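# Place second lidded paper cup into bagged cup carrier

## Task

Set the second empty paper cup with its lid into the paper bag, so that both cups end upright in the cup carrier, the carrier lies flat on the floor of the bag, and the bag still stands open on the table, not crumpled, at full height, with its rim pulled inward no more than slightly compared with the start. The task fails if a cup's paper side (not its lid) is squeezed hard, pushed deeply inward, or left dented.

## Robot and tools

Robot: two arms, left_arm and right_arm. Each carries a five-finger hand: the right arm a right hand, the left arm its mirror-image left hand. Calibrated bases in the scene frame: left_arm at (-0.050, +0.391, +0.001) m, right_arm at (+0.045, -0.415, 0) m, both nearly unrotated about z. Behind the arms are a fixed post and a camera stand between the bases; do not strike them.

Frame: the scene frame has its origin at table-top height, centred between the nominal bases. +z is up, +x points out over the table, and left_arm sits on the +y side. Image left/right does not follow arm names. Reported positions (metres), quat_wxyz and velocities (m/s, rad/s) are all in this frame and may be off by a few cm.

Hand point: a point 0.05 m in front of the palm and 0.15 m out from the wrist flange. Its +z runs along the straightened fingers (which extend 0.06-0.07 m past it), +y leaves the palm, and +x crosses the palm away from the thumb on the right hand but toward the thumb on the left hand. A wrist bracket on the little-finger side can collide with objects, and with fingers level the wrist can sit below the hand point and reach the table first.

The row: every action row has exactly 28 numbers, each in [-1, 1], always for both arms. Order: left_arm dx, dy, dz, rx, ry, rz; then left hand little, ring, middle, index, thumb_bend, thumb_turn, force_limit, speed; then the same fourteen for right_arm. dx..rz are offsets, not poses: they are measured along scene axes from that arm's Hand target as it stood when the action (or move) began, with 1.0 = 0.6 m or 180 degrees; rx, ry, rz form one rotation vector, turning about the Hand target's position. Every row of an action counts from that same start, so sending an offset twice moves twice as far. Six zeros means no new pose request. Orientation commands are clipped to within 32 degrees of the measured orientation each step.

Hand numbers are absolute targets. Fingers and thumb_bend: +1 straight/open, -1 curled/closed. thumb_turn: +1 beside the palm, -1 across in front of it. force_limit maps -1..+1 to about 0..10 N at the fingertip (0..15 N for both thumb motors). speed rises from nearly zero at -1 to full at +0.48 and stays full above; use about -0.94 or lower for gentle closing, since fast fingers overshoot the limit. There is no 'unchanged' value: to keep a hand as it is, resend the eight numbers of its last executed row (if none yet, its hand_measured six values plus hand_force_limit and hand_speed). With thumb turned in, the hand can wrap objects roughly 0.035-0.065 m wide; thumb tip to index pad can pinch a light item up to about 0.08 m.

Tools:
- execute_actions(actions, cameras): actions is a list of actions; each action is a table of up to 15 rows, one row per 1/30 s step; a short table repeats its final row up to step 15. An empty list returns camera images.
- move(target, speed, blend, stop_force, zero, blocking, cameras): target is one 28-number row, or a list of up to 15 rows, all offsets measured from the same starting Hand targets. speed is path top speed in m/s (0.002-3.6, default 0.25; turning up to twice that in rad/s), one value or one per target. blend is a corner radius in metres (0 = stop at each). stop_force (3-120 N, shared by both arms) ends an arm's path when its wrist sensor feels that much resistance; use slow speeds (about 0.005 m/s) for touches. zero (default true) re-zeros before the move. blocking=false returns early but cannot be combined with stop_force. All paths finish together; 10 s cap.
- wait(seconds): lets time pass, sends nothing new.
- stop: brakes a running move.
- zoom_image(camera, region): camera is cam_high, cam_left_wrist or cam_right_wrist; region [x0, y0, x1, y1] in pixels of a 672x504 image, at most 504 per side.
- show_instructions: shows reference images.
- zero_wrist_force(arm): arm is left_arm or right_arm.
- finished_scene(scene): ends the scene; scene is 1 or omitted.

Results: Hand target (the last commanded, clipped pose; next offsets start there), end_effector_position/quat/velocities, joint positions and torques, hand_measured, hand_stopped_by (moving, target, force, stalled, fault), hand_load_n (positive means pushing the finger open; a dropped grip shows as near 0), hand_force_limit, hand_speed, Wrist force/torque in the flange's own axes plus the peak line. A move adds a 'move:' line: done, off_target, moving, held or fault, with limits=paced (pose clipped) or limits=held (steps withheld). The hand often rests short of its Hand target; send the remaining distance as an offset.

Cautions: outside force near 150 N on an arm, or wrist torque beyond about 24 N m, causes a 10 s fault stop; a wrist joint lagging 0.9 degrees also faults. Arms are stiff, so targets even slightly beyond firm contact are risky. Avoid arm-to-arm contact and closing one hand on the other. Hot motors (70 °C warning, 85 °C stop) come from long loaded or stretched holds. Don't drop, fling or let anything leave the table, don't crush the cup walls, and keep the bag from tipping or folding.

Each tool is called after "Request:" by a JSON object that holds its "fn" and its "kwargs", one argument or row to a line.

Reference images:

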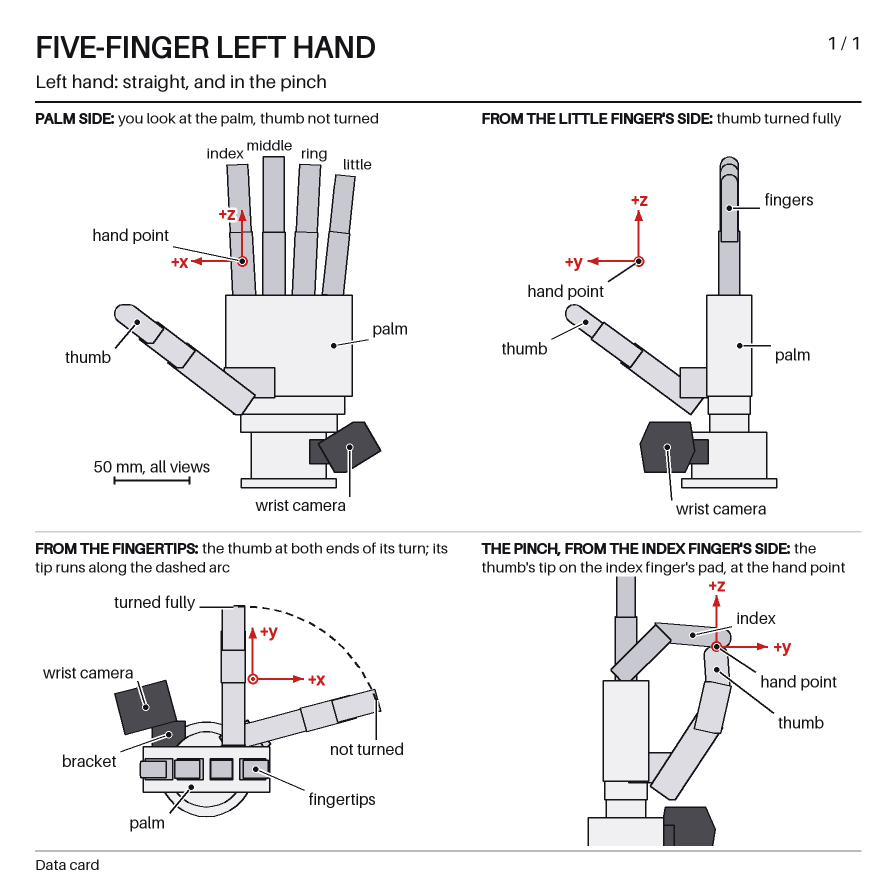

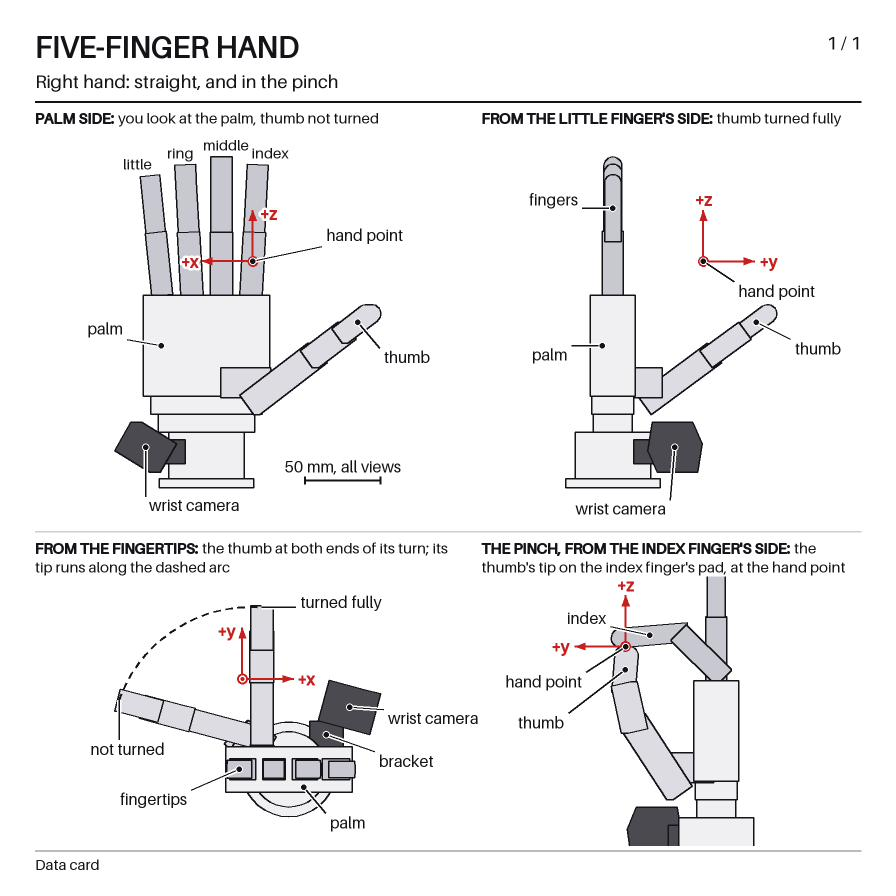

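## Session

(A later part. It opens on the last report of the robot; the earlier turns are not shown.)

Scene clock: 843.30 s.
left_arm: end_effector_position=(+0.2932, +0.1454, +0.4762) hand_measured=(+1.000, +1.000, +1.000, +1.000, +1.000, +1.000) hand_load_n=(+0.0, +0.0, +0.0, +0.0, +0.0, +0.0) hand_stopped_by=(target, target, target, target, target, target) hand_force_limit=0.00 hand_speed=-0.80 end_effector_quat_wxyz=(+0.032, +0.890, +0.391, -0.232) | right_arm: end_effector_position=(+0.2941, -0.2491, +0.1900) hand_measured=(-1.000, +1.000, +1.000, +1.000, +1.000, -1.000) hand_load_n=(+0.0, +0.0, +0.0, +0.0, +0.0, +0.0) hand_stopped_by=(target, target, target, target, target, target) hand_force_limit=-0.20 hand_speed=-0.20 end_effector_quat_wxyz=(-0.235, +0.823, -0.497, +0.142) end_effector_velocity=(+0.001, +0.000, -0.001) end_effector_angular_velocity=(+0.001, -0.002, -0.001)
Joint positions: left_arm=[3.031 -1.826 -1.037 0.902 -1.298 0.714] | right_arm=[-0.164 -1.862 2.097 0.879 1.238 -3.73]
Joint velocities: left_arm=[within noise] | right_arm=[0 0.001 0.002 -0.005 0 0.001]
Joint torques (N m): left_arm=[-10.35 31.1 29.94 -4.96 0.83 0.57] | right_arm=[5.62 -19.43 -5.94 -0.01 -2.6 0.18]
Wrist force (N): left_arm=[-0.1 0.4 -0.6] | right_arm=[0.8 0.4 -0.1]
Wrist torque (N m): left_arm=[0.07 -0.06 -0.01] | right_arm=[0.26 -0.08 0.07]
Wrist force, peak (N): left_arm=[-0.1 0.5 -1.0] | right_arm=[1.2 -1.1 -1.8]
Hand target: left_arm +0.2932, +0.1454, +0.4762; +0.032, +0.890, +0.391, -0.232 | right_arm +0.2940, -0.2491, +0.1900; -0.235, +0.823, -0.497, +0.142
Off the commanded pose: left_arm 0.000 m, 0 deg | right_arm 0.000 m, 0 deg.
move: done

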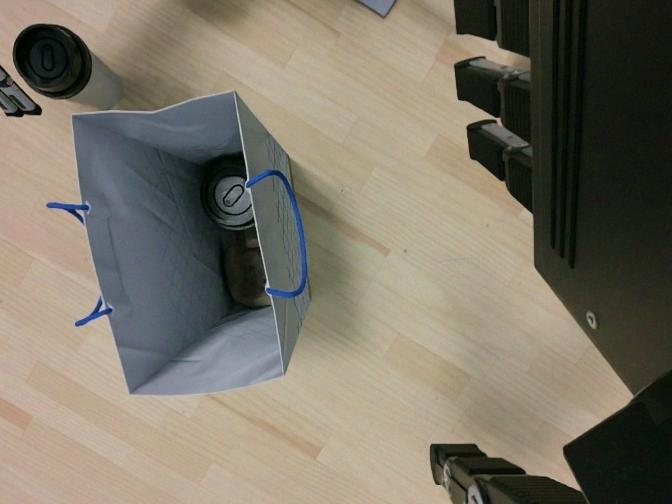

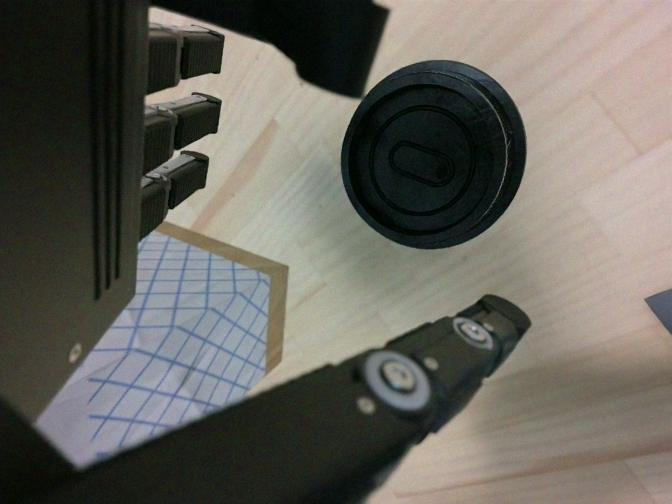

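Request:
{"fn": "move", "kwargs": {
  "target": [
    [-0.122,0.2243,0.04,-0.195,-0.103,-0.0207,1,1,1,1,1,1,0,-0.8,0,0,0.2833,0,0,0,-1,1,1,1,1,-1,-0.2,-0.2]
  ],
  "cameras": ["cam_left_wrist","cam_right_wrist"]
}}

Request:
{"fn": "zoom_image", "kwargs": {
  "camera": "cam_right_wrist",
  "region": [380, 120, 540, 280]
}}

Scene clock: 907.53 s.
left_arm: end_effector_position=(+0.2200, +0.2800, +0.5002) hand_measured=(+1.000, +1.000, +1.000, +1.000, +1.000, +1.000) hand_load_n=(+0.0, +0.0, +0.0, +0.0, +0.0, +0.0) hand_stopped_by=(target, target, target, target, target, target) hand_force_limit=0.00 hand_speed=-0.80 end_effector_quat_wxyz=(+0.352, +0.877, +0.265, -0.195) end_effector_velocity=(+0.000, +0.000, +0.000) end_effector_angular_velocity=(+0.000, -0.003, -0.002) | right_arm: end_effector_position=(+0.2940, -0.2491, +0.3599) hand_measured=(-1.000, +1.000, +1.000, +1.000, +1.000, -1.000) hand_load_n=(+0.0, +0.0, +0.0, +0.0, +0.0, +0.0) hand_stopped_by=(target, target, target, target, target, target) hand_force_limit=-0.20 hand_speed=-0.20 end_effector_quat_wxyz=(-0.235, +0.823, -0.497, +0.142)
Joint positions: left_arm=[4.004 -1.359 -1.765 0.782 -1.233 2.013] | right_arm=[-0.164 -1.868 1.665 1.318 1.238 -3.729]
Joint velocities: left_arm=[0.003 0.001 0 -0.001 -0.002 0.005] | right_arm=[within noise]
Joint torques (N m): left_arm=[12.85 -2.34 13.24 -4.35 -0.37 1.4] | right_arm=[-5.44 -20.23 -27.4 2.85 1.29 -1]
Wrist force (N): left_arm=[-0.8 -1.6 -1.4] | right_arm=[0.7 0.4 -0.1]
Wrist torque (N m): left_arm=[-0.08 0.15 -0.03] | right_arm=[0.26 -0.06 0.05]
Wrist force, peak (N): left_arm=[-0.9 -2.9 -1.8] | right_arm=[0.7 1.0 0.8]
Hand target: left_arm +0.2200, +0.2800, +0.5002; +0.352, +0.876, +0.265, -0.195 | right_arm +0.2940, -0.2491, +0.3600; -0.235, +0.823, -0.497, +0.142
Off the commanded pose: left_arm 0.000 m, 0 deg | right_arm 0.000 m, 0 deg.
move: done

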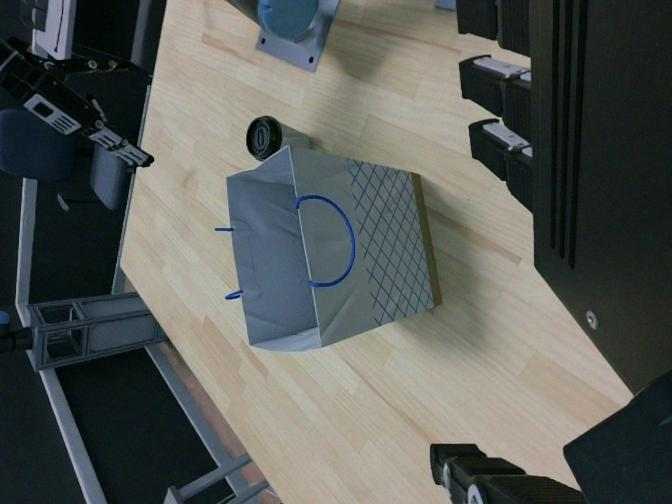

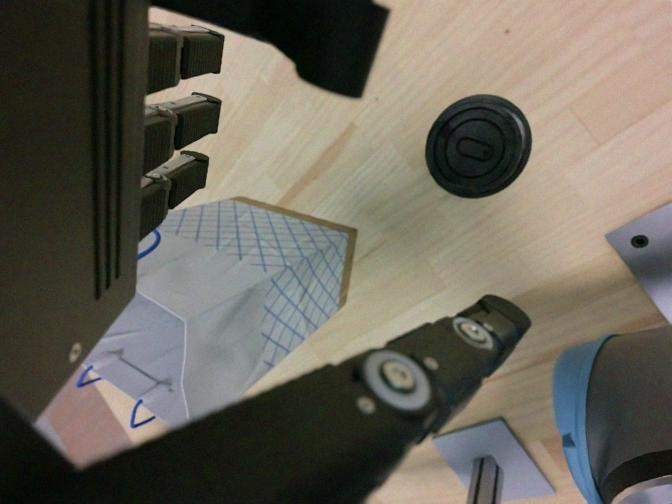

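Scaled by 3.150 from the camera's image (finer frame: 960x720).

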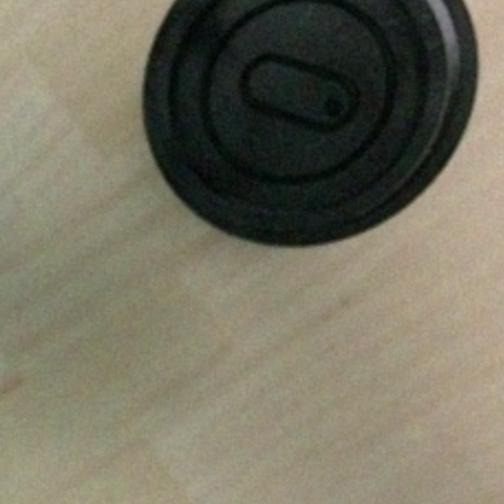

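Request:
{"fn": "move", "kwargs": {
  "target": [
    [0,0,0,0,0,0,1,1,1,1,1,1,0,-0.8,0,0,0.05,0,0,0,-1,1,1,1,1,-1,-0.2,-0.2],
    [0,0,0,0,0,0,1,1,1,1,1,1,0,-0.8,0.025,0.4818,0.05,0,0,0,-1,1,1,1,1,-1,-0.2,-0.2]
  ],
  "blend": [0.02,0],
  "cameras": ["all"]
}}

Request:
{"fn": "zoom_image", "kwargs": {
  "camera": "cam_right_wrist",
  "region": [220, 20, 620, 420]
}}

Scene clock: 952.77 s.
left_arm: end_effector_position=(+0.2200, +0.2800, +0.5002) hand_measured=(+1.000, +1.000, +1.000, +1.000, +1.000, +1.000) hand_load_n=(+0.0, -0.5, +0.0, +0.0, +0.0, +0.0) hand_stopped_by=(target, target, target, target, target, target) hand_force_limit=0.00 hand_speed=-0.80 end_effector_quat_wxyz=(+0.352, +0.876, +0.265, -0.195) | right_arm: end_effector_position=(+0.3090, +0.0399, +0.3900) hand_measured=(-1.000, +1.000, +1.000, +1.000, +1.000, -1.000) hand_load_n=(+0.0, +0.0, +0.0, +0.0, +0.0, +0.0) hand_stopped_by=(target, target, target, target, target, target) hand_force_limit=-0.20 hand_speed=-0.20 end_effector_quat_wxyz=(-0.236, +0.823, -0.497, +0.142)
Joint positions: left_arm=[4.004 -1.359 -1.765 0.782 -1.233 2.013] | right_arm=[0.794 -1.255 0.947 1.34 1.724 -2.892]
Joint torques (N m): left_arm=[8.3 -1.43 7.3 -4.66 -0.76 -1.08] | right_arm=[7.74 -21.88 -29.08 1.36 -0.99 0.59]
Wrist force (N): left_arm=[-1.0 -1.7 -1.2] | right_arm=[0.6 0.3 -0.1]
Wrist torque (N m): left_arm=[-0.10 0.19 -0.05] | right_arm=[0.26 -0.05 0.07]
Wrist force, peak (N): left_arm=[-1.1 -1.7 -1.7] | right_arm=[2.4 -0.1 -2.0]
Hand target: left_arm +0.2200, +0.2800, +0.5002; +0.352, +0.876, +0.265, -0.195 | right_arm +0.3090, +0.0400, +0.3900; -0.235, +0.823, -0.497, +0.142
Off the commanded pose: left_arm 0.000 m, 0 deg | right_arm 0.000 m, 0 deg.
move: done; blend cut to 0.015 m at target 1

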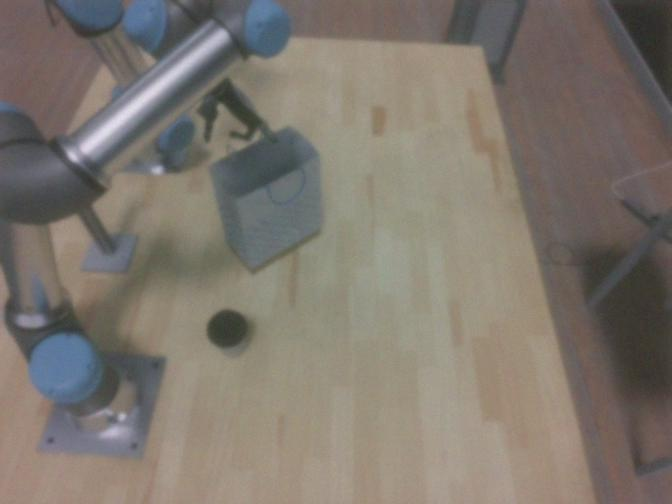

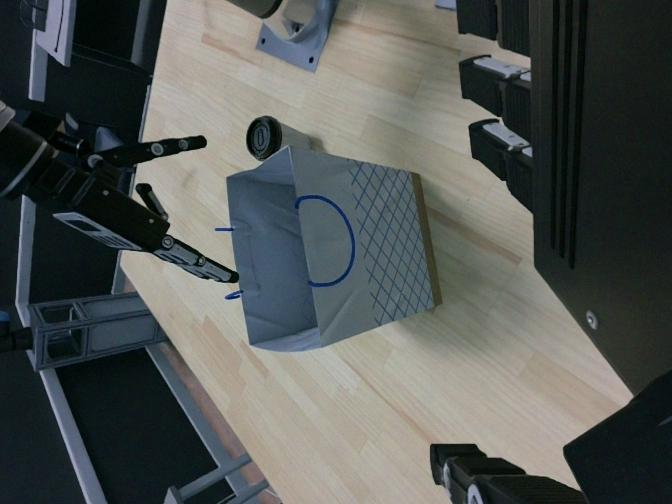

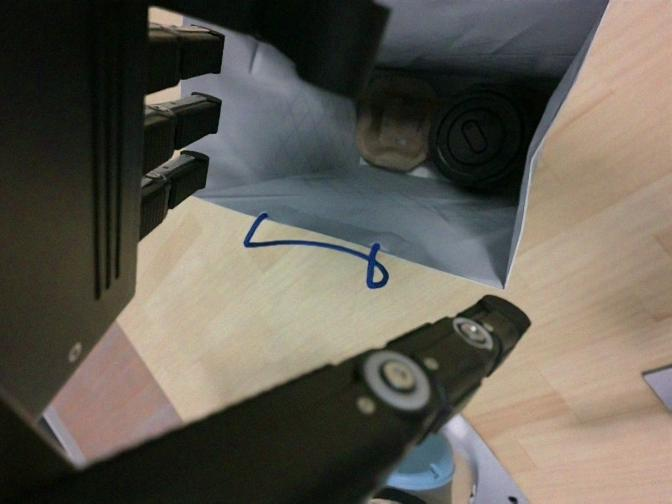

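Scaled by 1.260 from the camera's image (finer frame: 960x720).

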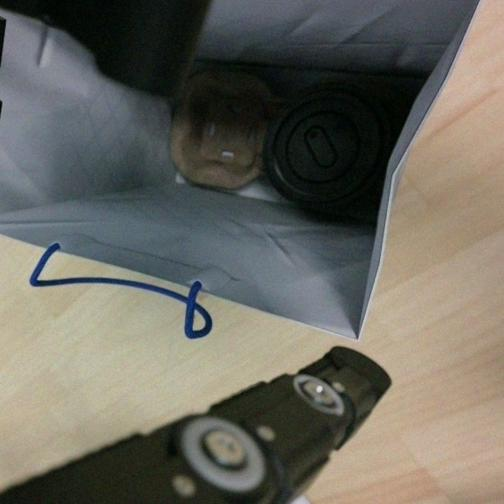

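Request:
{"fn": "zoom_image", "kwargs": {
  "camera": "cam_right_wrist",
  "region": [340, 50, 540, 210]
}}

Scaled by 2.520 from the camera's image (finer frame: 960x720).

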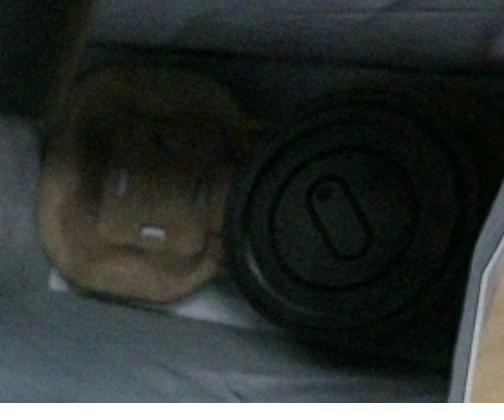

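Request:
{"fn": "move", "kwargs": {
  "target": [
    [0,0,0,0,0,0,1,1,1,1,1,1,0,-0.8,-0.0237,-0.45,0,-0.0149,-0.0075,-0.0111,-1,1,1,1,1,-1,-0.2,-0.2],
    [0,0,0,0,0,0,1,1,1,1,1,1,0,-0.8,-0.0237,-0.5135,-0.3333,-0.0149,-0.0075,-0.0111,-1,1,1,1,1,-1,-0.2,-0.2]
  ],
  "blend": [0.04,0],
  "cameras": ["cam_left_wrist","cam_right_wrist"]
}}

Request:
{"fn": "zoom_image", "kwargs": {
  "camera": "cam_left_wrist",
  "region": [170, 60, 370, 220]
}}

Scene clock: 1048.77 s.
left_arm: end_effector_position=(+0.2200, +0.2800, +0.5002) hand_measured=(+1.000, +1.000, +1.000, +1.000, +1.000, +1.000) hand_load_n=(+0.0, +0.0, +0.0, +0.0, +0.0, +0.0) hand_stopped_by=(target, target, target, target, target, target) hand_force_limit=0.00 hand_speed=-0.80 end_effector_quat_wxyz=(+0.352, +0.876, +0.265, -0.195) | right_arm: end_effector_position=(+0.2948, -0.2681, +0.1900) hand_measured=(-1.000, +1.000, +1.000, +1.000, +1.000, -1.000) hand_load_n=(+0.0, +0.0, +0.0, +0.0, +0.0, +0.0) hand_stopped_by=(target, target, target, target, target, target) hand_force_limit=-0.20 hand_speed=-0.20 end_effector_quat_wxyz=(-0.219, +0.818, -0.505, +0.168)
Joint positions: left_arm=[4.004 -1.359 -1.765 0.782 -1.233 2.013] | right_arm=[-0.204 -1.897 2.111 0.875 1.272 -3.754]
Joint torques (N m): left_arm=[-4.32 -1.32 16.93 -4.03 0.03 -0.93] | right_arm=[-7.55 -18.26 -5.99 0.13 1.69 -0.59]
Wrist force (N): left_arm=[-0.8 -1.7 -1.7] | right_arm=[0.9 0.2 -0.1]
Wrist torque (N m): left_arm=[-0.09 0.14 -0.04] | right_arm=[0.23 -0.08 -0.03]
Wrist force, peak (N): left_arm=[-1.0 -1.9 -1.6] | right_arm=[1.2 1.7 1.4]
Hand target: left_arm +0.2200, +0.2800, +0.5002; +0.352, +0.876, +0.265, -0.195 | right_arm +0.2948, -0.2681, +0.1900; -0.219, +0.818, -0.505, +0.168
Off the commanded pose: left_arm 0.000 m, 0 deg | right_arm 0.000 m, 0 deg.
move: done

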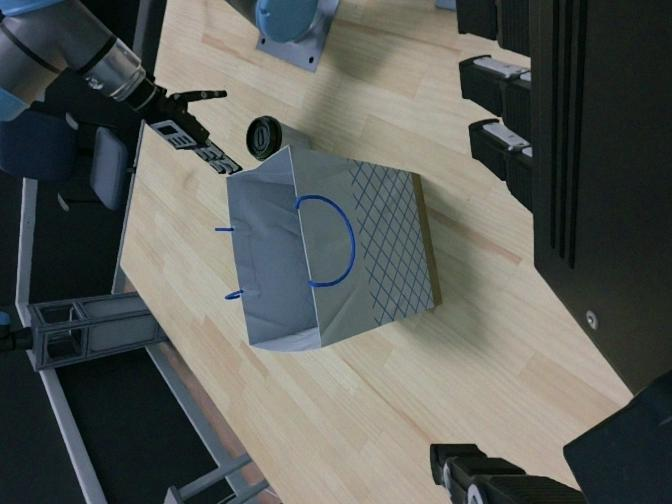

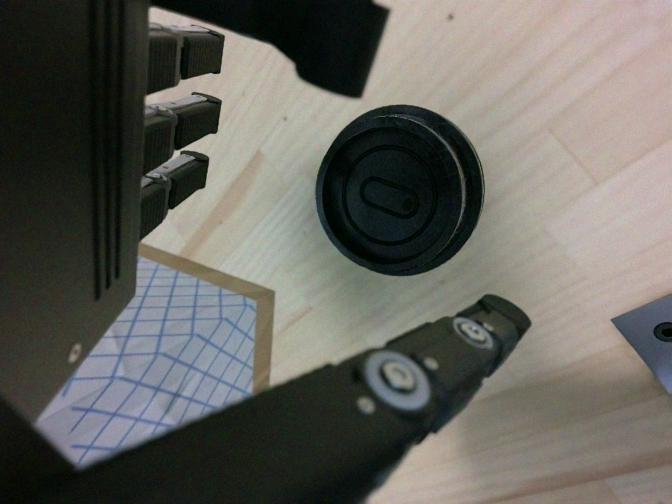

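Scaled by 2.520 from the camera's image (finer frame: 960x720).

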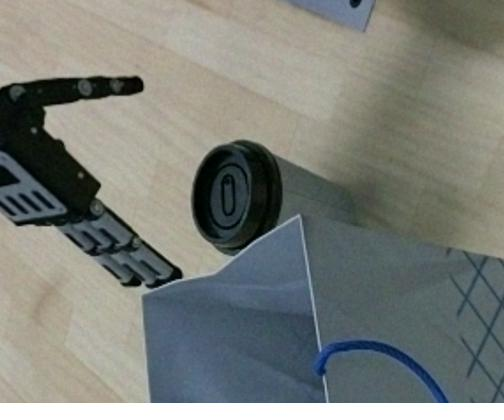

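Request:
{"fn": "move", "kwargs": {
  "target": [
    [0,0,0,0,0,0,1,1,1,1,1,1,0,-0.8,0,0,-0.0667,0,0,0,-1,1,1,1,1,-1,-0.2,-0.2]
  ],
  "speed": 0.1,
  "cameras": ["cam_left_wrist","cam_right_wrist"]
}}

Request:
{"fn": "zoom_image", "kwargs": {
  "camera": "cam_left_wrist",
  "region": [190, 70, 350, 200]
}}

Scene clock: 1058.27 s.
left_arm: end_effector_position=(+0.2200, +0.2800, +0.5002) hand_measured=(+1.000, +1.000, +1.000, +1.000, +1.000, +1.000) hand_load_n=(+0.0, +0.0, +0.0, +0.0, +0.0, +0.0) hand_stopped_by=(target, target, target, target, target, target) hand_force_limit=0.00 hand_speed=-0.80 end_effector_quat_wxyz=(+0.352, +0.876, +0.265, -0.195) | right_arm: end_effector_position=(+0.2948, -0.2681, +0.1500) hand_measured=(-1.000, +1.000, +1.000, +1.000, +1.000, -1.000) hand_load_n=(+0.0, +0.0, +0.0, +0.0, +0.0, +0.0) hand_stopped_by=(target, target, target, target, target, target) hand_force_limit=-0.20 hand_speed=-0.20 end_effector_quat_wxyz=(-0.219, +0.818, -0.505, +0.168)
Joint positions: left_arm=[4.004 -1.359 -1.765 0.782 -1.233 2.013] | right_arm=[-0.205 -1.866 2.197 0.759 1.272 -3.755]
Joint torques (N m): left_arm=[-6.47 -2.36 22.78 -3.5 0.47 -0.65] | right_arm=[8.23 -18.87 -16.71 0.12 1.98 1.29]
Wrist force (N): left_arm=[-1.0 -1.5 -1.8] | right_arm=[1.0 0.3 -0.5]
Wrist torque (N m): left_arm=[-0.05 0.17 -0.06] | right_arm=[0.27 -0.08 0.01]
Wrist force, peak (N): left_arm=[-0.9 -1.9 -1.7] | right_arm=[1.0 1.0 0.3]
Hand target: left_arm +0.2200, +0.2800, +0.5002; +0.352, +0.876, +0.265, -0.195 | right_arm +0.2948, -0.2681, +0.1500; -0.219, +0.818, -0.505, +0.168
Off the commanded pose: left_arm 0.000 m, 0 deg | right_arm 0.000 m, 0 deg.
move: done

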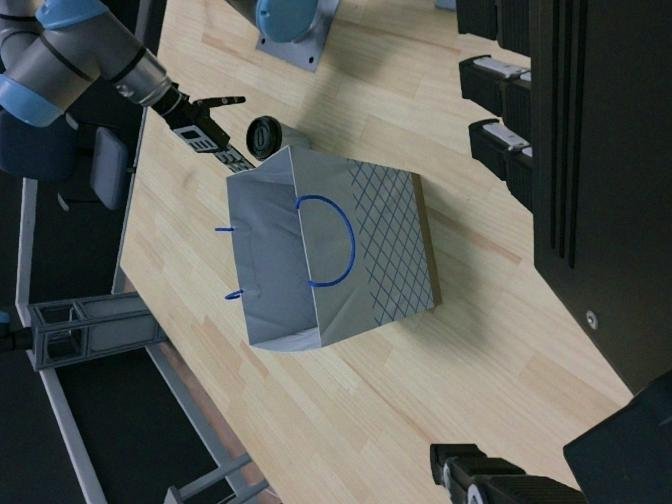

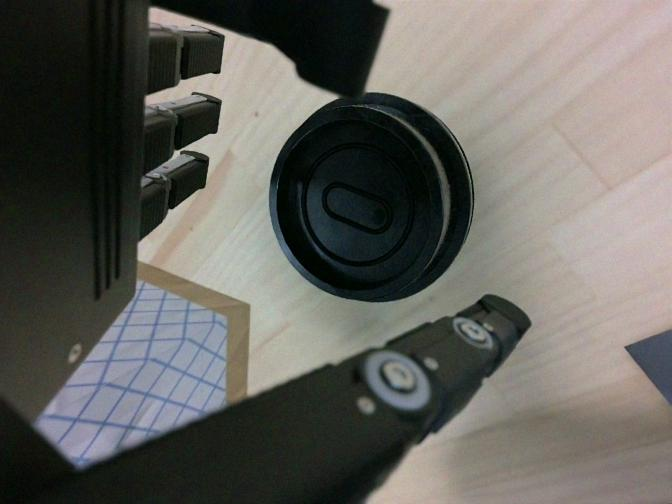

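Scaled by 3.150 from the camera's image (finer frame: 960x720).

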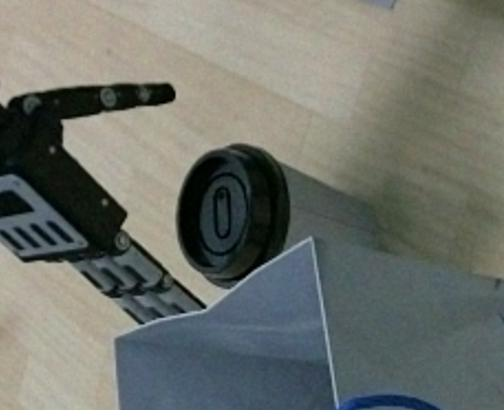

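Request:
{"fn": "move", "kwargs": {
  "target": [
    [0,0,0,0,0,0,1,1,1,1,1,1,0,-0.8,0,0,-0.05,0,0,0,-1,1,1,1,1,-1,-0.2,-0.2]
  ],
  "speed": 0.08,
  "stop_force": 5,
  "cameras": ["cam_left_wrist","cam_right_wrist"]
}}

Request:
{"fn": "zoom_image", "kwargs": {
  "camera": "cam_left_wrist",
  "region": [190, 70, 350, 200]
}}

Request:
{"fn": "zoom_image", "kwargs": {
  "camera": "cam_right_wrist",
  "region": [100, 50, 550, 400]
}}

Scene clock: 1090.97 s.
left_arm: end_effector_position=(+0.2200, +0.2800, +0.5002) hand_measured=(+1.000, +1.000, +1.000, +1.000, +1.000, +1.000) hand_load_n=(+0.0, +0.5, +0.0, +0.0, +0.0, +0.0) hand_stopped_by=(target, target, target, target, target, target) hand_force_limit=0.00 hand_speed=-0.80 end_effector_quat_wxyz=(+0.352, +0.876, +0.265, -0.195) | right_arm: end_effector_position=(+0.2948, -0.2681, +0.1200) hand_measured=(-1.000, +1.000, +1.000, +1.000, +1.000, -1.000) hand_load_n=(+0.0, +0.0, +0.0, +0.0, +0.0, +0.0) hand_stopped_by=(target, target, target, target, target, target) hand_force_limit=-0.20 hand_speed=-0.20 end_effector_quat_wxyz=(-0.219, +0.818, -0.505, +0.168)
Joint positions: left_arm=[4.004 -1.359 -1.765 0.782 -1.233 2.013] | right_arm=[-0.204 -1.833 2.257 0.666 1.272 -3.755]
Joint torques (N m): left_arm=[-7.44 -2.36 25.84 -2.86 1 -0.38] | right_arm=[8.08 -20.06 -27.26 0.04 1.98 1.22]
Wrist force (N): left_arm=[-1.0 -1.7 -1.7] | right_arm=[0.9 0.2 -0.4]
Wrist torque (N m): left_arm=[-0.07 0.17 -0.05] | right_arm=[0.24 -0.08 -0.02]
Wrist force, peak (N): left_arm=[-1.1 -1.9 -1.6] | right_arm=[0.9 0.0 -0.9]
Hand target: left_arm +0.2200, +0.2800, +0.5002; +0.352, +0.876, +0.265, -0.195 | right_arm +0.2948, -0.2681, +0.1200; -0.219, +0.818, -0.505, +0.168
Off the commanded pose: left_arm 0.000 m, 0 deg | right_arm 0.000 m, 0 deg.
move: done

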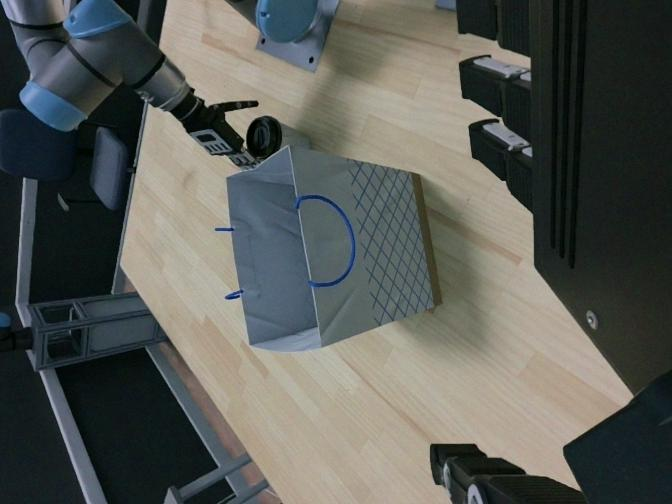

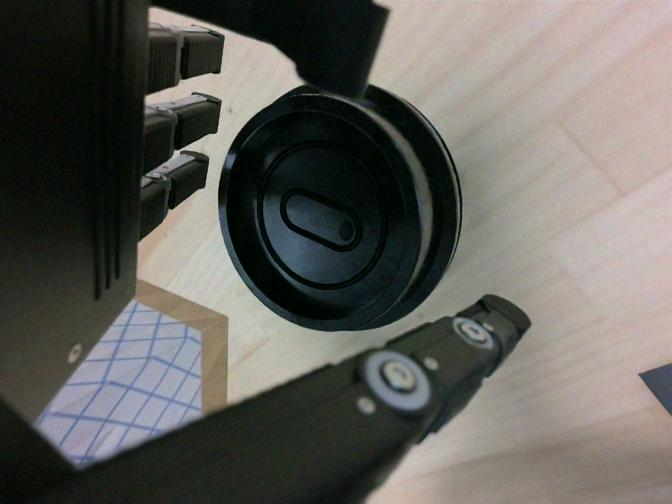

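Scaled by 3.150 from the camera's image (finer frame: 960x720).

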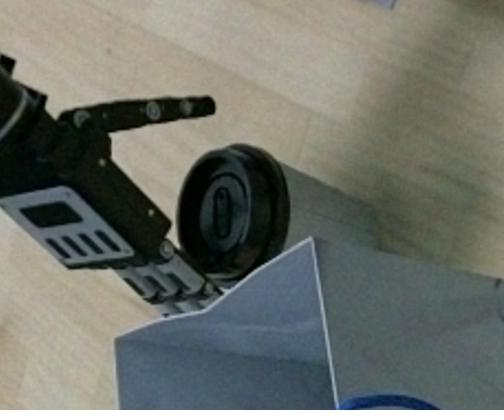

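Scaled by 1.120 from the camera's image (finer frame: 960x720).

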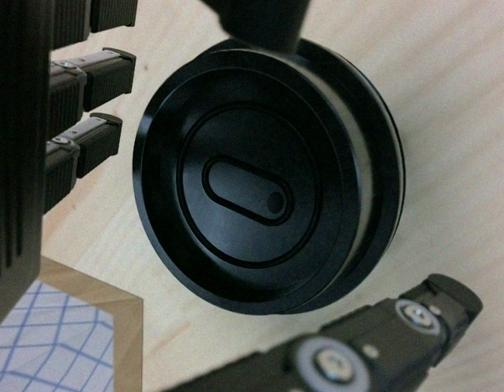

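Request:
{"fn": "move", "kwargs": {
  "target": [
    [0,0,0,0,0,0,1,1,1,1,1,1,0,-0.8,0,0,-0.0333,0,0,0,-1,1,1,1,1,-1,-0.2,-0.2]
  ],
  "speed": 0.05,
  "stop_force": 4,
  "cameras": ["cam_left_wrist","cam_right_wrist"]
}}

Request:
{"fn": "zoom_image", "kwargs": {
  "camera": "cam_left_wrist",
  "region": [190, 70, 350, 200]
}}

Scene clock: 1140.07 s.
left_arm: end_effector_position=(+0.2200, +0.2800, +0.5002) hand_measured=(+1.000, +1.000, +1.000, +1.000, +1.000, +1.000) hand_load_n=(+0.0, +0.0, +0.0, +0.0, +0.0, +0.0) hand_stopped_by=(target, target, target, target, target, target) hand_force_limit=0.00 hand_speed=-0.80 end_effector_quat_wxyz=(+0.352, +0.876, +0.265, -0.195) | right_arm: end_effector_position=(+0.2948, -0.2681, +0.1000) hand_measured=(-1.000, +1.000, +1.000, +1.000, +1.000, -1.000) hand_load_n=(+0.0, +0.0, +0.0, +0.0, +0.0, +0.0) hand_stopped_by=(target, target, target, target, target, target) hand_force_limit=-0.20 hand_speed=-0.20 end_effector_quat_wxyz=(-0.219, +0.818, -0.505, +0.168)
Joint positions: left_arm=[4.004 -1.359 -1.765 0.782 -1.233 2.013] | right_arm=[-0.204 -1.806 2.295 0.601 1.272 -3.755]
Joint torques (N m): left_arm=[-7.71 -2.73 26.06 -2.28 0.89 -0.31] | right_arm=[8.07 -20.06 -27.01 0.02 -0.99 1.35]
Wrist force (N): left_arm=[-1.0 -1.6 -1.7] | right_arm=[0.8 0.2 -0.2]
Wrist torque (N m): left_arm=[-0.06 0.17 -0.05] | right_arm=[0.24 -0.07 0.00]
Wrist force, peak (N): left_arm=[-1.2 -1.8 -1.6] | right_arm=[1.1 0.0 -0.6]
Hand target: left_arm +0.2200, +0.2800, +0.5002; +0.352, +0.876, +0.265, -0.195 | right_arm +0.2948, -0.2681, +0.1000; -0.219, +0.818, -0.505, +0.168
Off the commanded pose: left_arm 0.000 m, 0 deg | right_arm 0.000 m, 0 deg.
move: done

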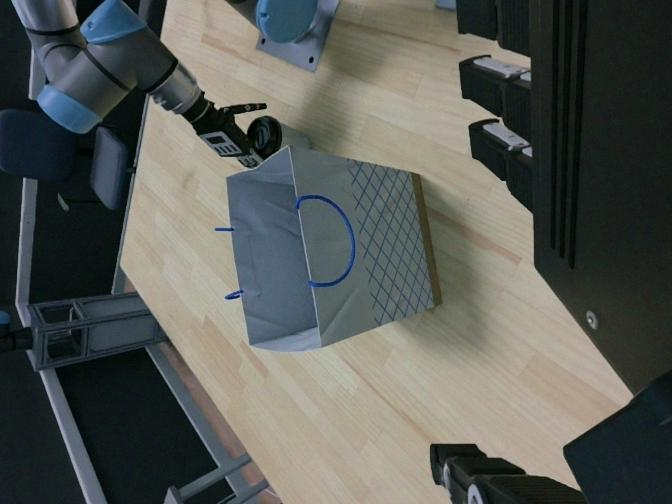

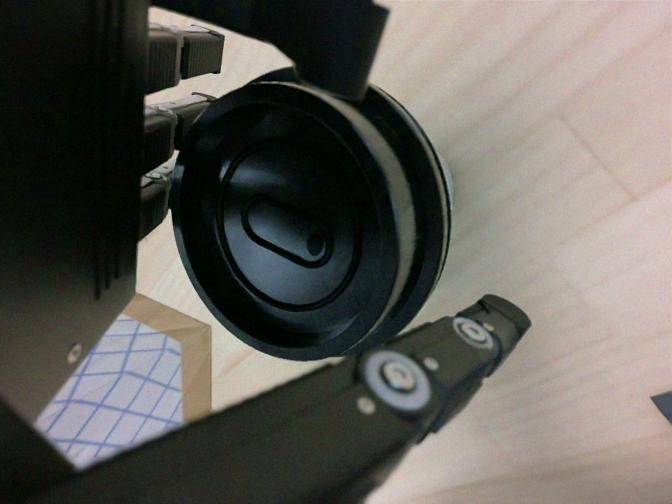

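Scaled by 3.150 from the camera's image (finer frame: 960x720).

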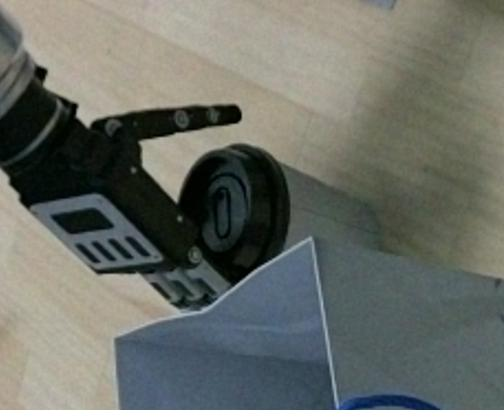

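Request:
{"fn": "move", "kwargs": {
  "target": [
    [0,0,0,0,0,0,1,1,1,1,1,1,0,-0.8,0,0,-0.0145,0,0,0,-1,1,1,1,1,-1,-0.2,-0.2]
  ],
  "speed": 0.03,
  "stop_force": 4
}}

Request:
{"fn": "move", "kwargs": {
  "target": [
    [0,0,0,0,0,0,1,1,1,1,1,1,0,-0.8,0,0,0,0,0,0,-1,0.85,0.88,0.88,0.92,-1,-0.7,-0.8]
  ],
  "cameras": ["cam_left_wrist","cam_right_wrist"]
}}

Request:
{"fn": "zoom_image", "kwargs": {
  "camera": "cam_left_wrist",
  "region": [190, 70, 350, 200]
}}

Request:
{"fn": "zoom_image", "kwargs": {
  "camera": "cam_right_wrist",
  "region": [100, 50, 550, 400]
}}

Scene clock: 1160.63 s.
left_arm: end_effector_position=(+0.2200, +0.2800, +0.5002) hand_measured=(+1.000, +1.000, +1.000, +1.000, +1.000, +1.000) hand_load_n=(+0.0, +0.0, +0.0, +0.0, +0.0, +0.0) hand_stopped_by=(target, target, target, target, target, target) hand_force_limit=0.00 hand_speed=-0.80 end_effector_quat_wxyz=(+0.352, +0.876, +0.265, -0.195) | right_arm: end_effector_position=(+0.2948, -0.2681, +0.0913) hand_measured=(-1.000, +1.000, +1.000, +1.000, +1.000, -1.000) hand_load_n=(+0.0, +0.0, +0.0, +0.0, +0.0, +0.0) hand_stopped_by=(target, target, target, target, target, target) hand_force_limit=-0.20 hand_speed=-0.20 end_effector_quat_wxyz=(-0.219, +0.818, -0.505, +0.168)
Joint positions: left_arm=[4.004 -1.359 -1.765 0.782 -1.233 2.013] | right_arm=[-0.204 -1.793 2.311 0.572 1.272 -3.755]
Joint torques (N m): left_arm=[-6.52 -1.9 25.41 -1.85 0.91 -0.01] | right_arm=[2.44 -20.54 -26.43 1.52 -1.71 -0.03]
Wrist force (N): left_arm=[-0.9 -1.8 -1.7] | right_arm=[0.9 0.2 -0.4]
Wrist torque (N m): left_arm=[-0.08 0.15 -0.05] | right_arm=[0.25 -0.08 0.00]
Wrist force, peak (N): left_arm=[-1.1 -1.8 -1.8] | right_arm=[1.1 -0.3 -0.6]
Hand target: left_arm +0.2200, +0.2800, +0.5002; +0.352, +0.876, +0.265, -0.195 | right_arm +0.2948, -0.2681, +0.0913; -0.219, +0.818, -0.505, +0.168
Off the commanded pose: left_arm 0.000 m, 0 deg | right_arm 0.000 m, 0 deg.
move: done

Scene clock: 1161.17 s.
left_arm: end_effector_position=(+0.2200, +0.2800, +0.5002) hand_measured=(+1.000, +1.000, +1.000, +1.000, +1.000, +1.000) hand_load_n=(+0.0, +0.0, +0.0, +0.0, +0.0, +0.0) hand_stopped_by=(target, target, target, target, target, target) hand_force_limit=0.00 hand_speed=-0.80 end_effector_quat_wxyz=(+0.352, +0.876, +0.265, -0.195) | right_arm: end_effector_position=(+0.2948, -0.2681, +0.0913) hand_measured=(-1.000, +0.850, +0.880, +0.880, +0.920, -1.000) hand_load_n=(+0.0, -0.5, +0.0, +0.0, +0.0, +0.0) hand_stopped_by=(target, target, target, target, target, target) hand_force_limit=-0.70 hand_speed=-0.80 end_effector_quat_wxyz=(-0.219, +0.818, -0.505, +0.168)
Joint positions: left_arm=[4.004 -1.359 -1.765 0.782 -1.233 2.013] | right_arm=[-0.204 -1.793 2.311 0.572 1.272 -3.755]
Joint torques (N m): left_arm=[-7.3 -2.58 25.95 -1.97 0.83 -0.13] | right_arm=[3.19 -19.99 -25.36 0.8 -1.53 0.02]
Wrist force (N): left_arm=[-0.9 -1.5 -1.6] | right_arm=[0.8 0.0 -0.5]
Wrist torque (N m): left_arm=[-0.06 0.16 -0.05] | right_arm=[0.26 -0.06 0.00]
Wrist force, peak (N): left_arm=[-1.1 -1.6 -1.8] | right_arm=[1.0 0.4 -0.3]
Hand target: left_arm +0.2200, +0.2800, +0.5002; +0.352, +0.876, +0.265, -0.195 | right_arm +0.2948, -0.2681, +0.0913; -0.219, +0.818, -0.505, +0.168
Off the commanded pose: left_arm 0.000 m, 0 deg | right_arm 0.000 m, 0 deg.
move: done

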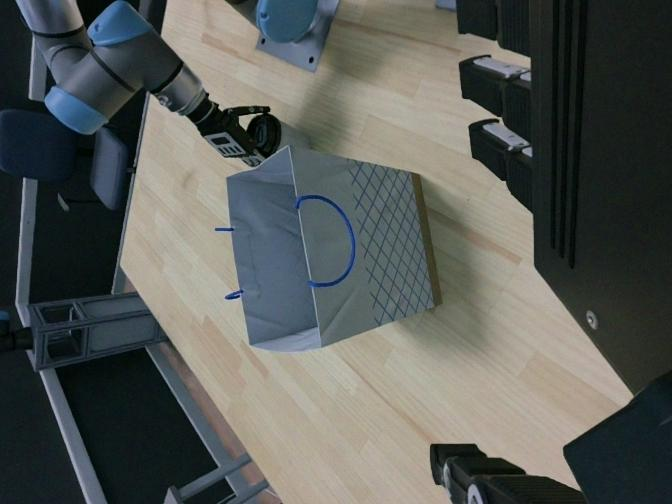

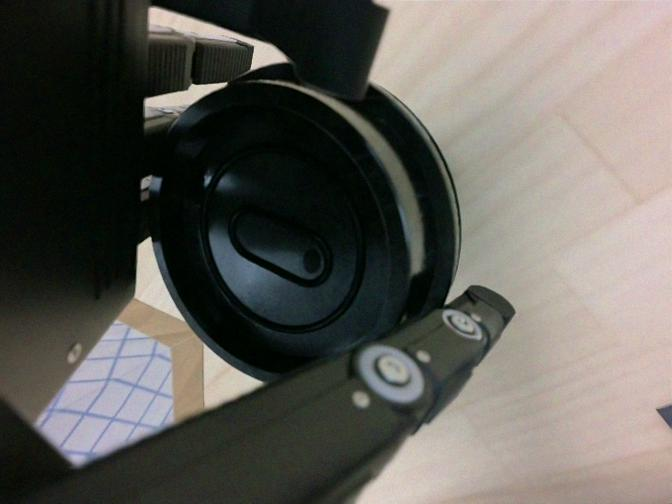

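Scaled by 3.150 from the camera's image (finer frame: 960x720).

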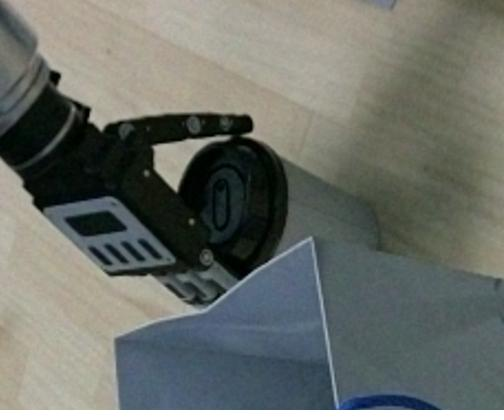

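Scaled by 1.120 from the camera's image (finer frame: 960x720).

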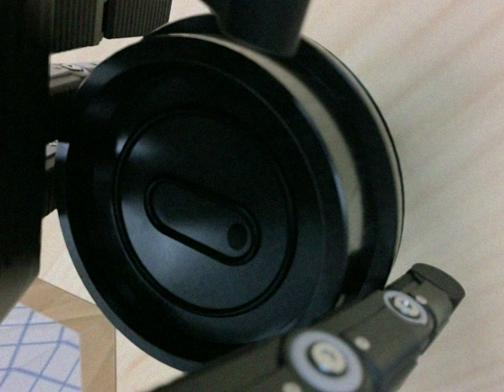

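Request:
{"fn": "move", "kwargs": {
  "target": [
    [0,0,0,0,0,0,1,1,1,1,1,1,0,-0.8,0,0,0,0,0,0,-1,0.76,0.76,0.76,0.82,-1,-0.7,-0.94]
  ],
  "cameras": ["cam_left_wrist","cam_right_wrist"]
}}

Request:
{"fn": "zoom_image", "kwargs": {
  "camera": "cam_left_wrist",
  "region": [190, 70, 350, 200]
}}

Scene clock: 1170.13 s.
left_arm: end_effector_position=(+0.2200, +0.2800, +0.5002) hand_measured=(+1.000, +1.000, +1.000, +1.000, +1.000, +1.000) hand_load_n=(+0.0, +0.0, +0.0, +0.0, +0.0, +0.0) hand_stopped_by=(target, target, target, target, target, target) hand_force_limit=0.00 hand_speed=-0.80 end_effector_quat_wxyz=(+0.352, +0.876, +0.265, -0.195) | right_arm: end_effector_position=(+0.2948, -0.2681, +0.0913) hand_measured=(-1.000, +0.760, +0.760, +0.760, +0.840, -1.000) hand_load_n=(+0.5, +0.0, +0.0, +0.5, +2.5, +0.0) hand_stopped_by=(target, target, target, target, force, target) hand_force_limit=-0.70 hand_speed=-0.94 end_effector_quat_wxyz=(-0.219, +0.818, -0.505, +0.168)
Joint positions: left_arm=[4.004 -1.359 -1.765 0.782 -1.233 2.013] | right_arm=[-0.204 -1.793 2.311 0.572 1.272 -3.755]
Joint torques (N m): left_arm=[-6.47 -2.41 25.63 -2.04 0.87 0.09] | right_arm=[2.18 -18.83 -22 0.57 -1.79 -0.12]
Wrist force (N): left_arm=[-1.0 -1.8 -1.6] | right_arm=[0.9 0.6 -0.4]
Wrist torque (N m): left_arm=[-0.09 0.17 -0.05] | right_arm=[0.28 -0.09 0.02]
Wrist force, peak (N): left_arm=[-1.0 -2.0 -1.6] | right_arm=[0.9 0.6 -0.9]
Hand target: left_arm +0.2200, +0.2800, +0.5002; +0.352, +0.876, +0.265, -0.195 | right_arm +0.2948, -0.2681, +0.0913; -0.219, +0.818, -0.505, +0.168
Off the commanded pose: left_arm 0.000 m, 0 deg | right_arm 0.000 m, 0 deg.
move: done

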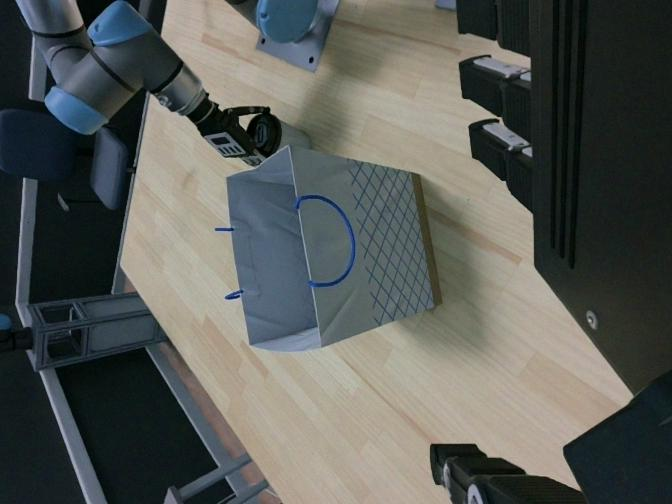

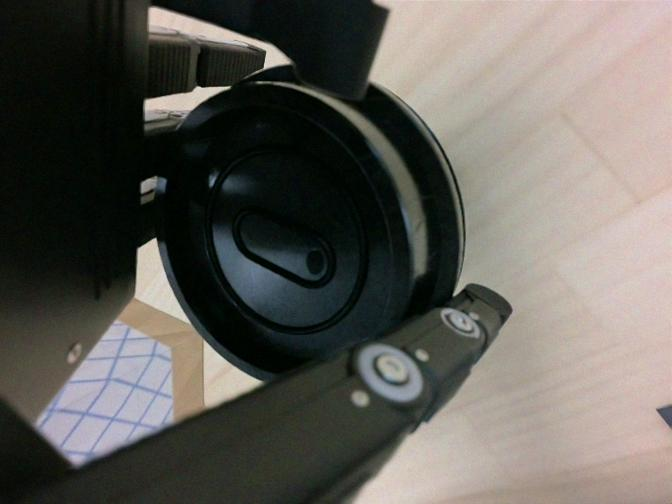

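Scaled by 3.150 from the camera's image (finer frame: 960x720).

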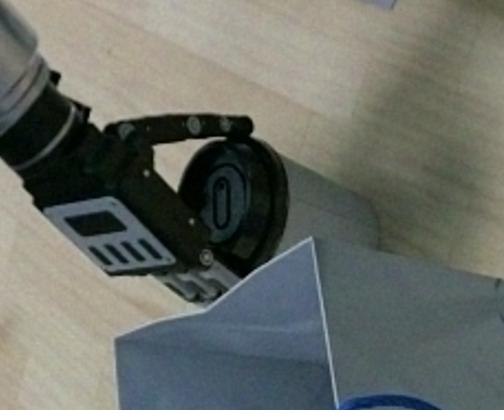

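Request:
{"fn": "move", "kwargs": {
  "target": [
    [0,0,0,0,0,0,1,1,1,1,1,1,0,-0.8,0,0,0,0,0,0,-1,0.7,0.6,0.6,0.82,-1,-0.7,-0.94]
  ],
  "cameras": ["cam_left_wrist","cam_right_wrist"]
}}

Request:
{"fn": "zoom_image", "kwargs": {
  "camera": "cam_left_wrist",
  "region": [190, 70, 350, 200]
}}

Scene clock: 1176.63 s.
left_arm: end_effector_position=(+0.2200, +0.2800, +0.5002) hand_measured=(+1.000, +1.000, +1.000, +1.000, +1.000, +1.000) hand_load_n=(+0.0, +0.0, +0.0, +0.0, +0.0, +0.0) hand_stopped_by=(target, target, target, target, target, target) hand_force_limit=0.00 hand_speed=-0.80 end_effector_quat_wxyz=(+0.352, +0.876, +0.265, -0.195) | right_arm: end_effector_position=(+0.2948, -0.2681, +0.0913) hand_measured=(-1.000, +0.700, +0.632, +0.648, +0.842, -1.000) hand_load_n=(+0.0, +0.0, +1.5, +1.5, +9.0, +0.5) hand_stopped_by=(target, target, force, force, force, target) hand_force_limit=-0.70 hand_speed=-0.94 end_effector_quat_wxyz=(-0.219, +0.818, -0.505, +0.168)
Joint positions: left_arm=[4.004 -1.359 -1.765 0.782 -1.233 2.013] | right_arm=[-0.204 -1.793 2.311 0.572 1.272 -3.755]
Joint torques (N m): left_arm=[-6.43 -2.31 25.68 -2.03 0.89 0.37] | right_arm=[3.31 -17.25 -17.69 0.51 -1.67 -0.11]
Wrist force (N): left_arm=[-0.9 -1.4 -1.3] | right_arm=[0.9 0.4 -0.2]
Wrist torque (N m): left_arm=[-0.06 0.16 -0.05] | right_arm=[0.27 -0.08 0.00]
Wrist force, peak (N): left_arm=[-1.1 -1.9 -1.8] | right_arm=[0.9 -0.7 -0.8]
Hand target: left_arm +0.2200, +0.2800, +0.5002; +0.352, +0.876, +0.265, -0.195 | right_arm +0.2948, -0.2681, +0.0913; -0.219, +0.818, -0.505, +0.168
Off the commanded pose: left_arm 0.000 m, 0 deg | right_arm 0.000 m, 0 deg.
move: done

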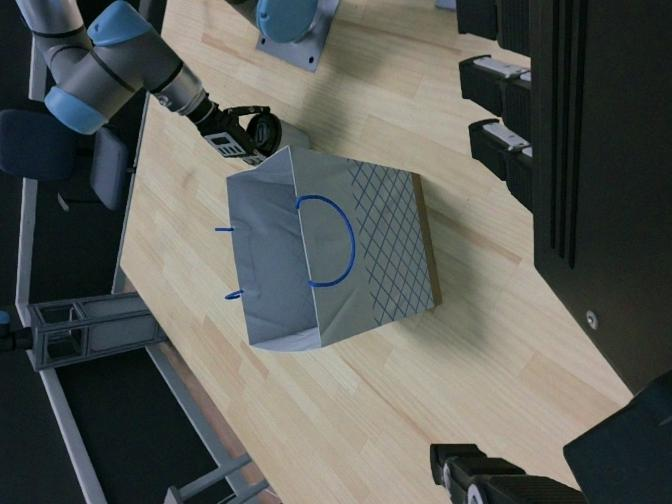

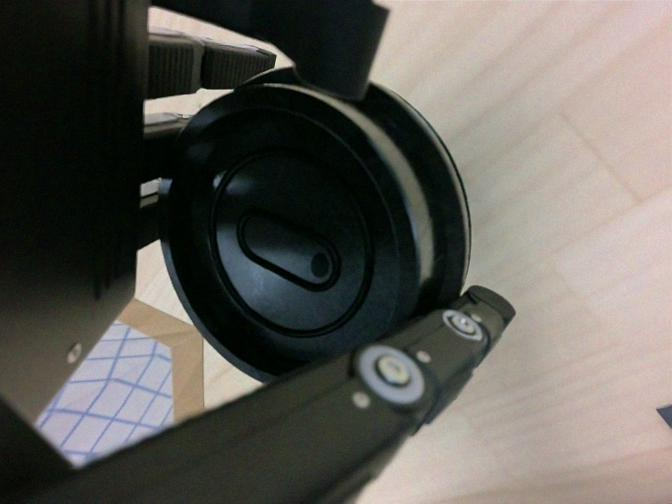

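Scaled by 3.150 from the camera's image (finer frame: 960x720).

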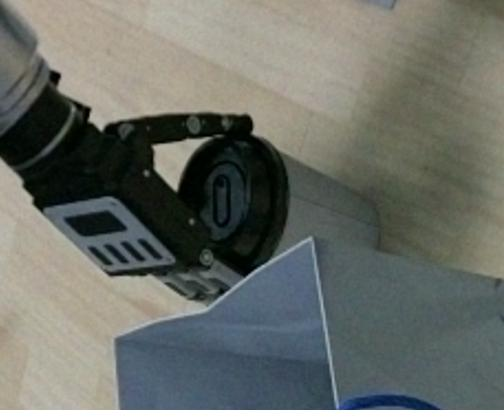

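Request:
{"fn": "move", "kwargs": {
  "target": [
    [0,0,0,0,0,0,1,1,1,1,1,1,0,-0.8,0,0,0,0,0,0,-1,0.7,0.66,0.68,0.82,-1,-0.7,-0.94]
  ]
}}

Scene clock: 1189.33 s.
left_arm: end_effector_position=(+0.2200, +0.2800, +0.5002) hand_measured=(+1.000, +1.000, +1.000, +1.000, +1.000, +1.000) hand_load_n=(+0.0, +0.0, +0.0, +0.0, +0.0, +0.0) hand_stopped_by=(target, target, target, target, target, target) hand_force_limit=0.00 hand_speed=-0.80 end_effector_quat_wxyz=(+0.352, +0.876, +0.265, -0.195) | right_arm: end_effector_position=(+0.2948, -0.2681, +0.0913) hand_measured=(-1.000, +0.700, +0.660, +0.680, +0.842, -1.000) hand_load_n=(+0.0, +0.0, +1.0, +1.0, +7.0, +0.5) hand_stopped_by=(target, target, target, target, force, target) hand_force_limit=-0.70 hand_speed=-0.94 end_effector_quat_wxyz=(-0.219, +0.818, -0.505, +0.168)
Joint positions: left_arm=[4.004 -1.359 -1.765 0.782 -1.233 2.013] | right_arm=[-0.204 -1.793 2.311 0.572 1.272 -3.755]
Joint torques (N m): left_arm=[-8.79 -1.79 26.13 -1.93 1.06 0.52] | right_arm=[2.84 -16.72 -14.17 0.5 -1.58 -0.13]
Wrist force (N): left_arm=[-0.9 -1.7 -1.8] | right_arm=[0.7 0.4 -0.5]
Wrist torque (N m): left_arm=[-0.07 0.15 -0.04] | right_arm=[0.27 -0.05 -0.01]
Wrist force, peak (N): left_arm=[-1.0 -1.8 -2.0] | right_arm=[1.0 0.7 -0.6]
Hand target: left_arm +0.2200, +0.2800, +0.5002; +0.352, +0.876, +0.265, -0.195 | right_arm +0.2948, -0.2681, +0.0913; -0.219, +0.818, -0.505, +0.168
Off the commanded pose: left_arm 0.000 m, 0 deg | right_arm 0.000 m, 0 deg.
move: done


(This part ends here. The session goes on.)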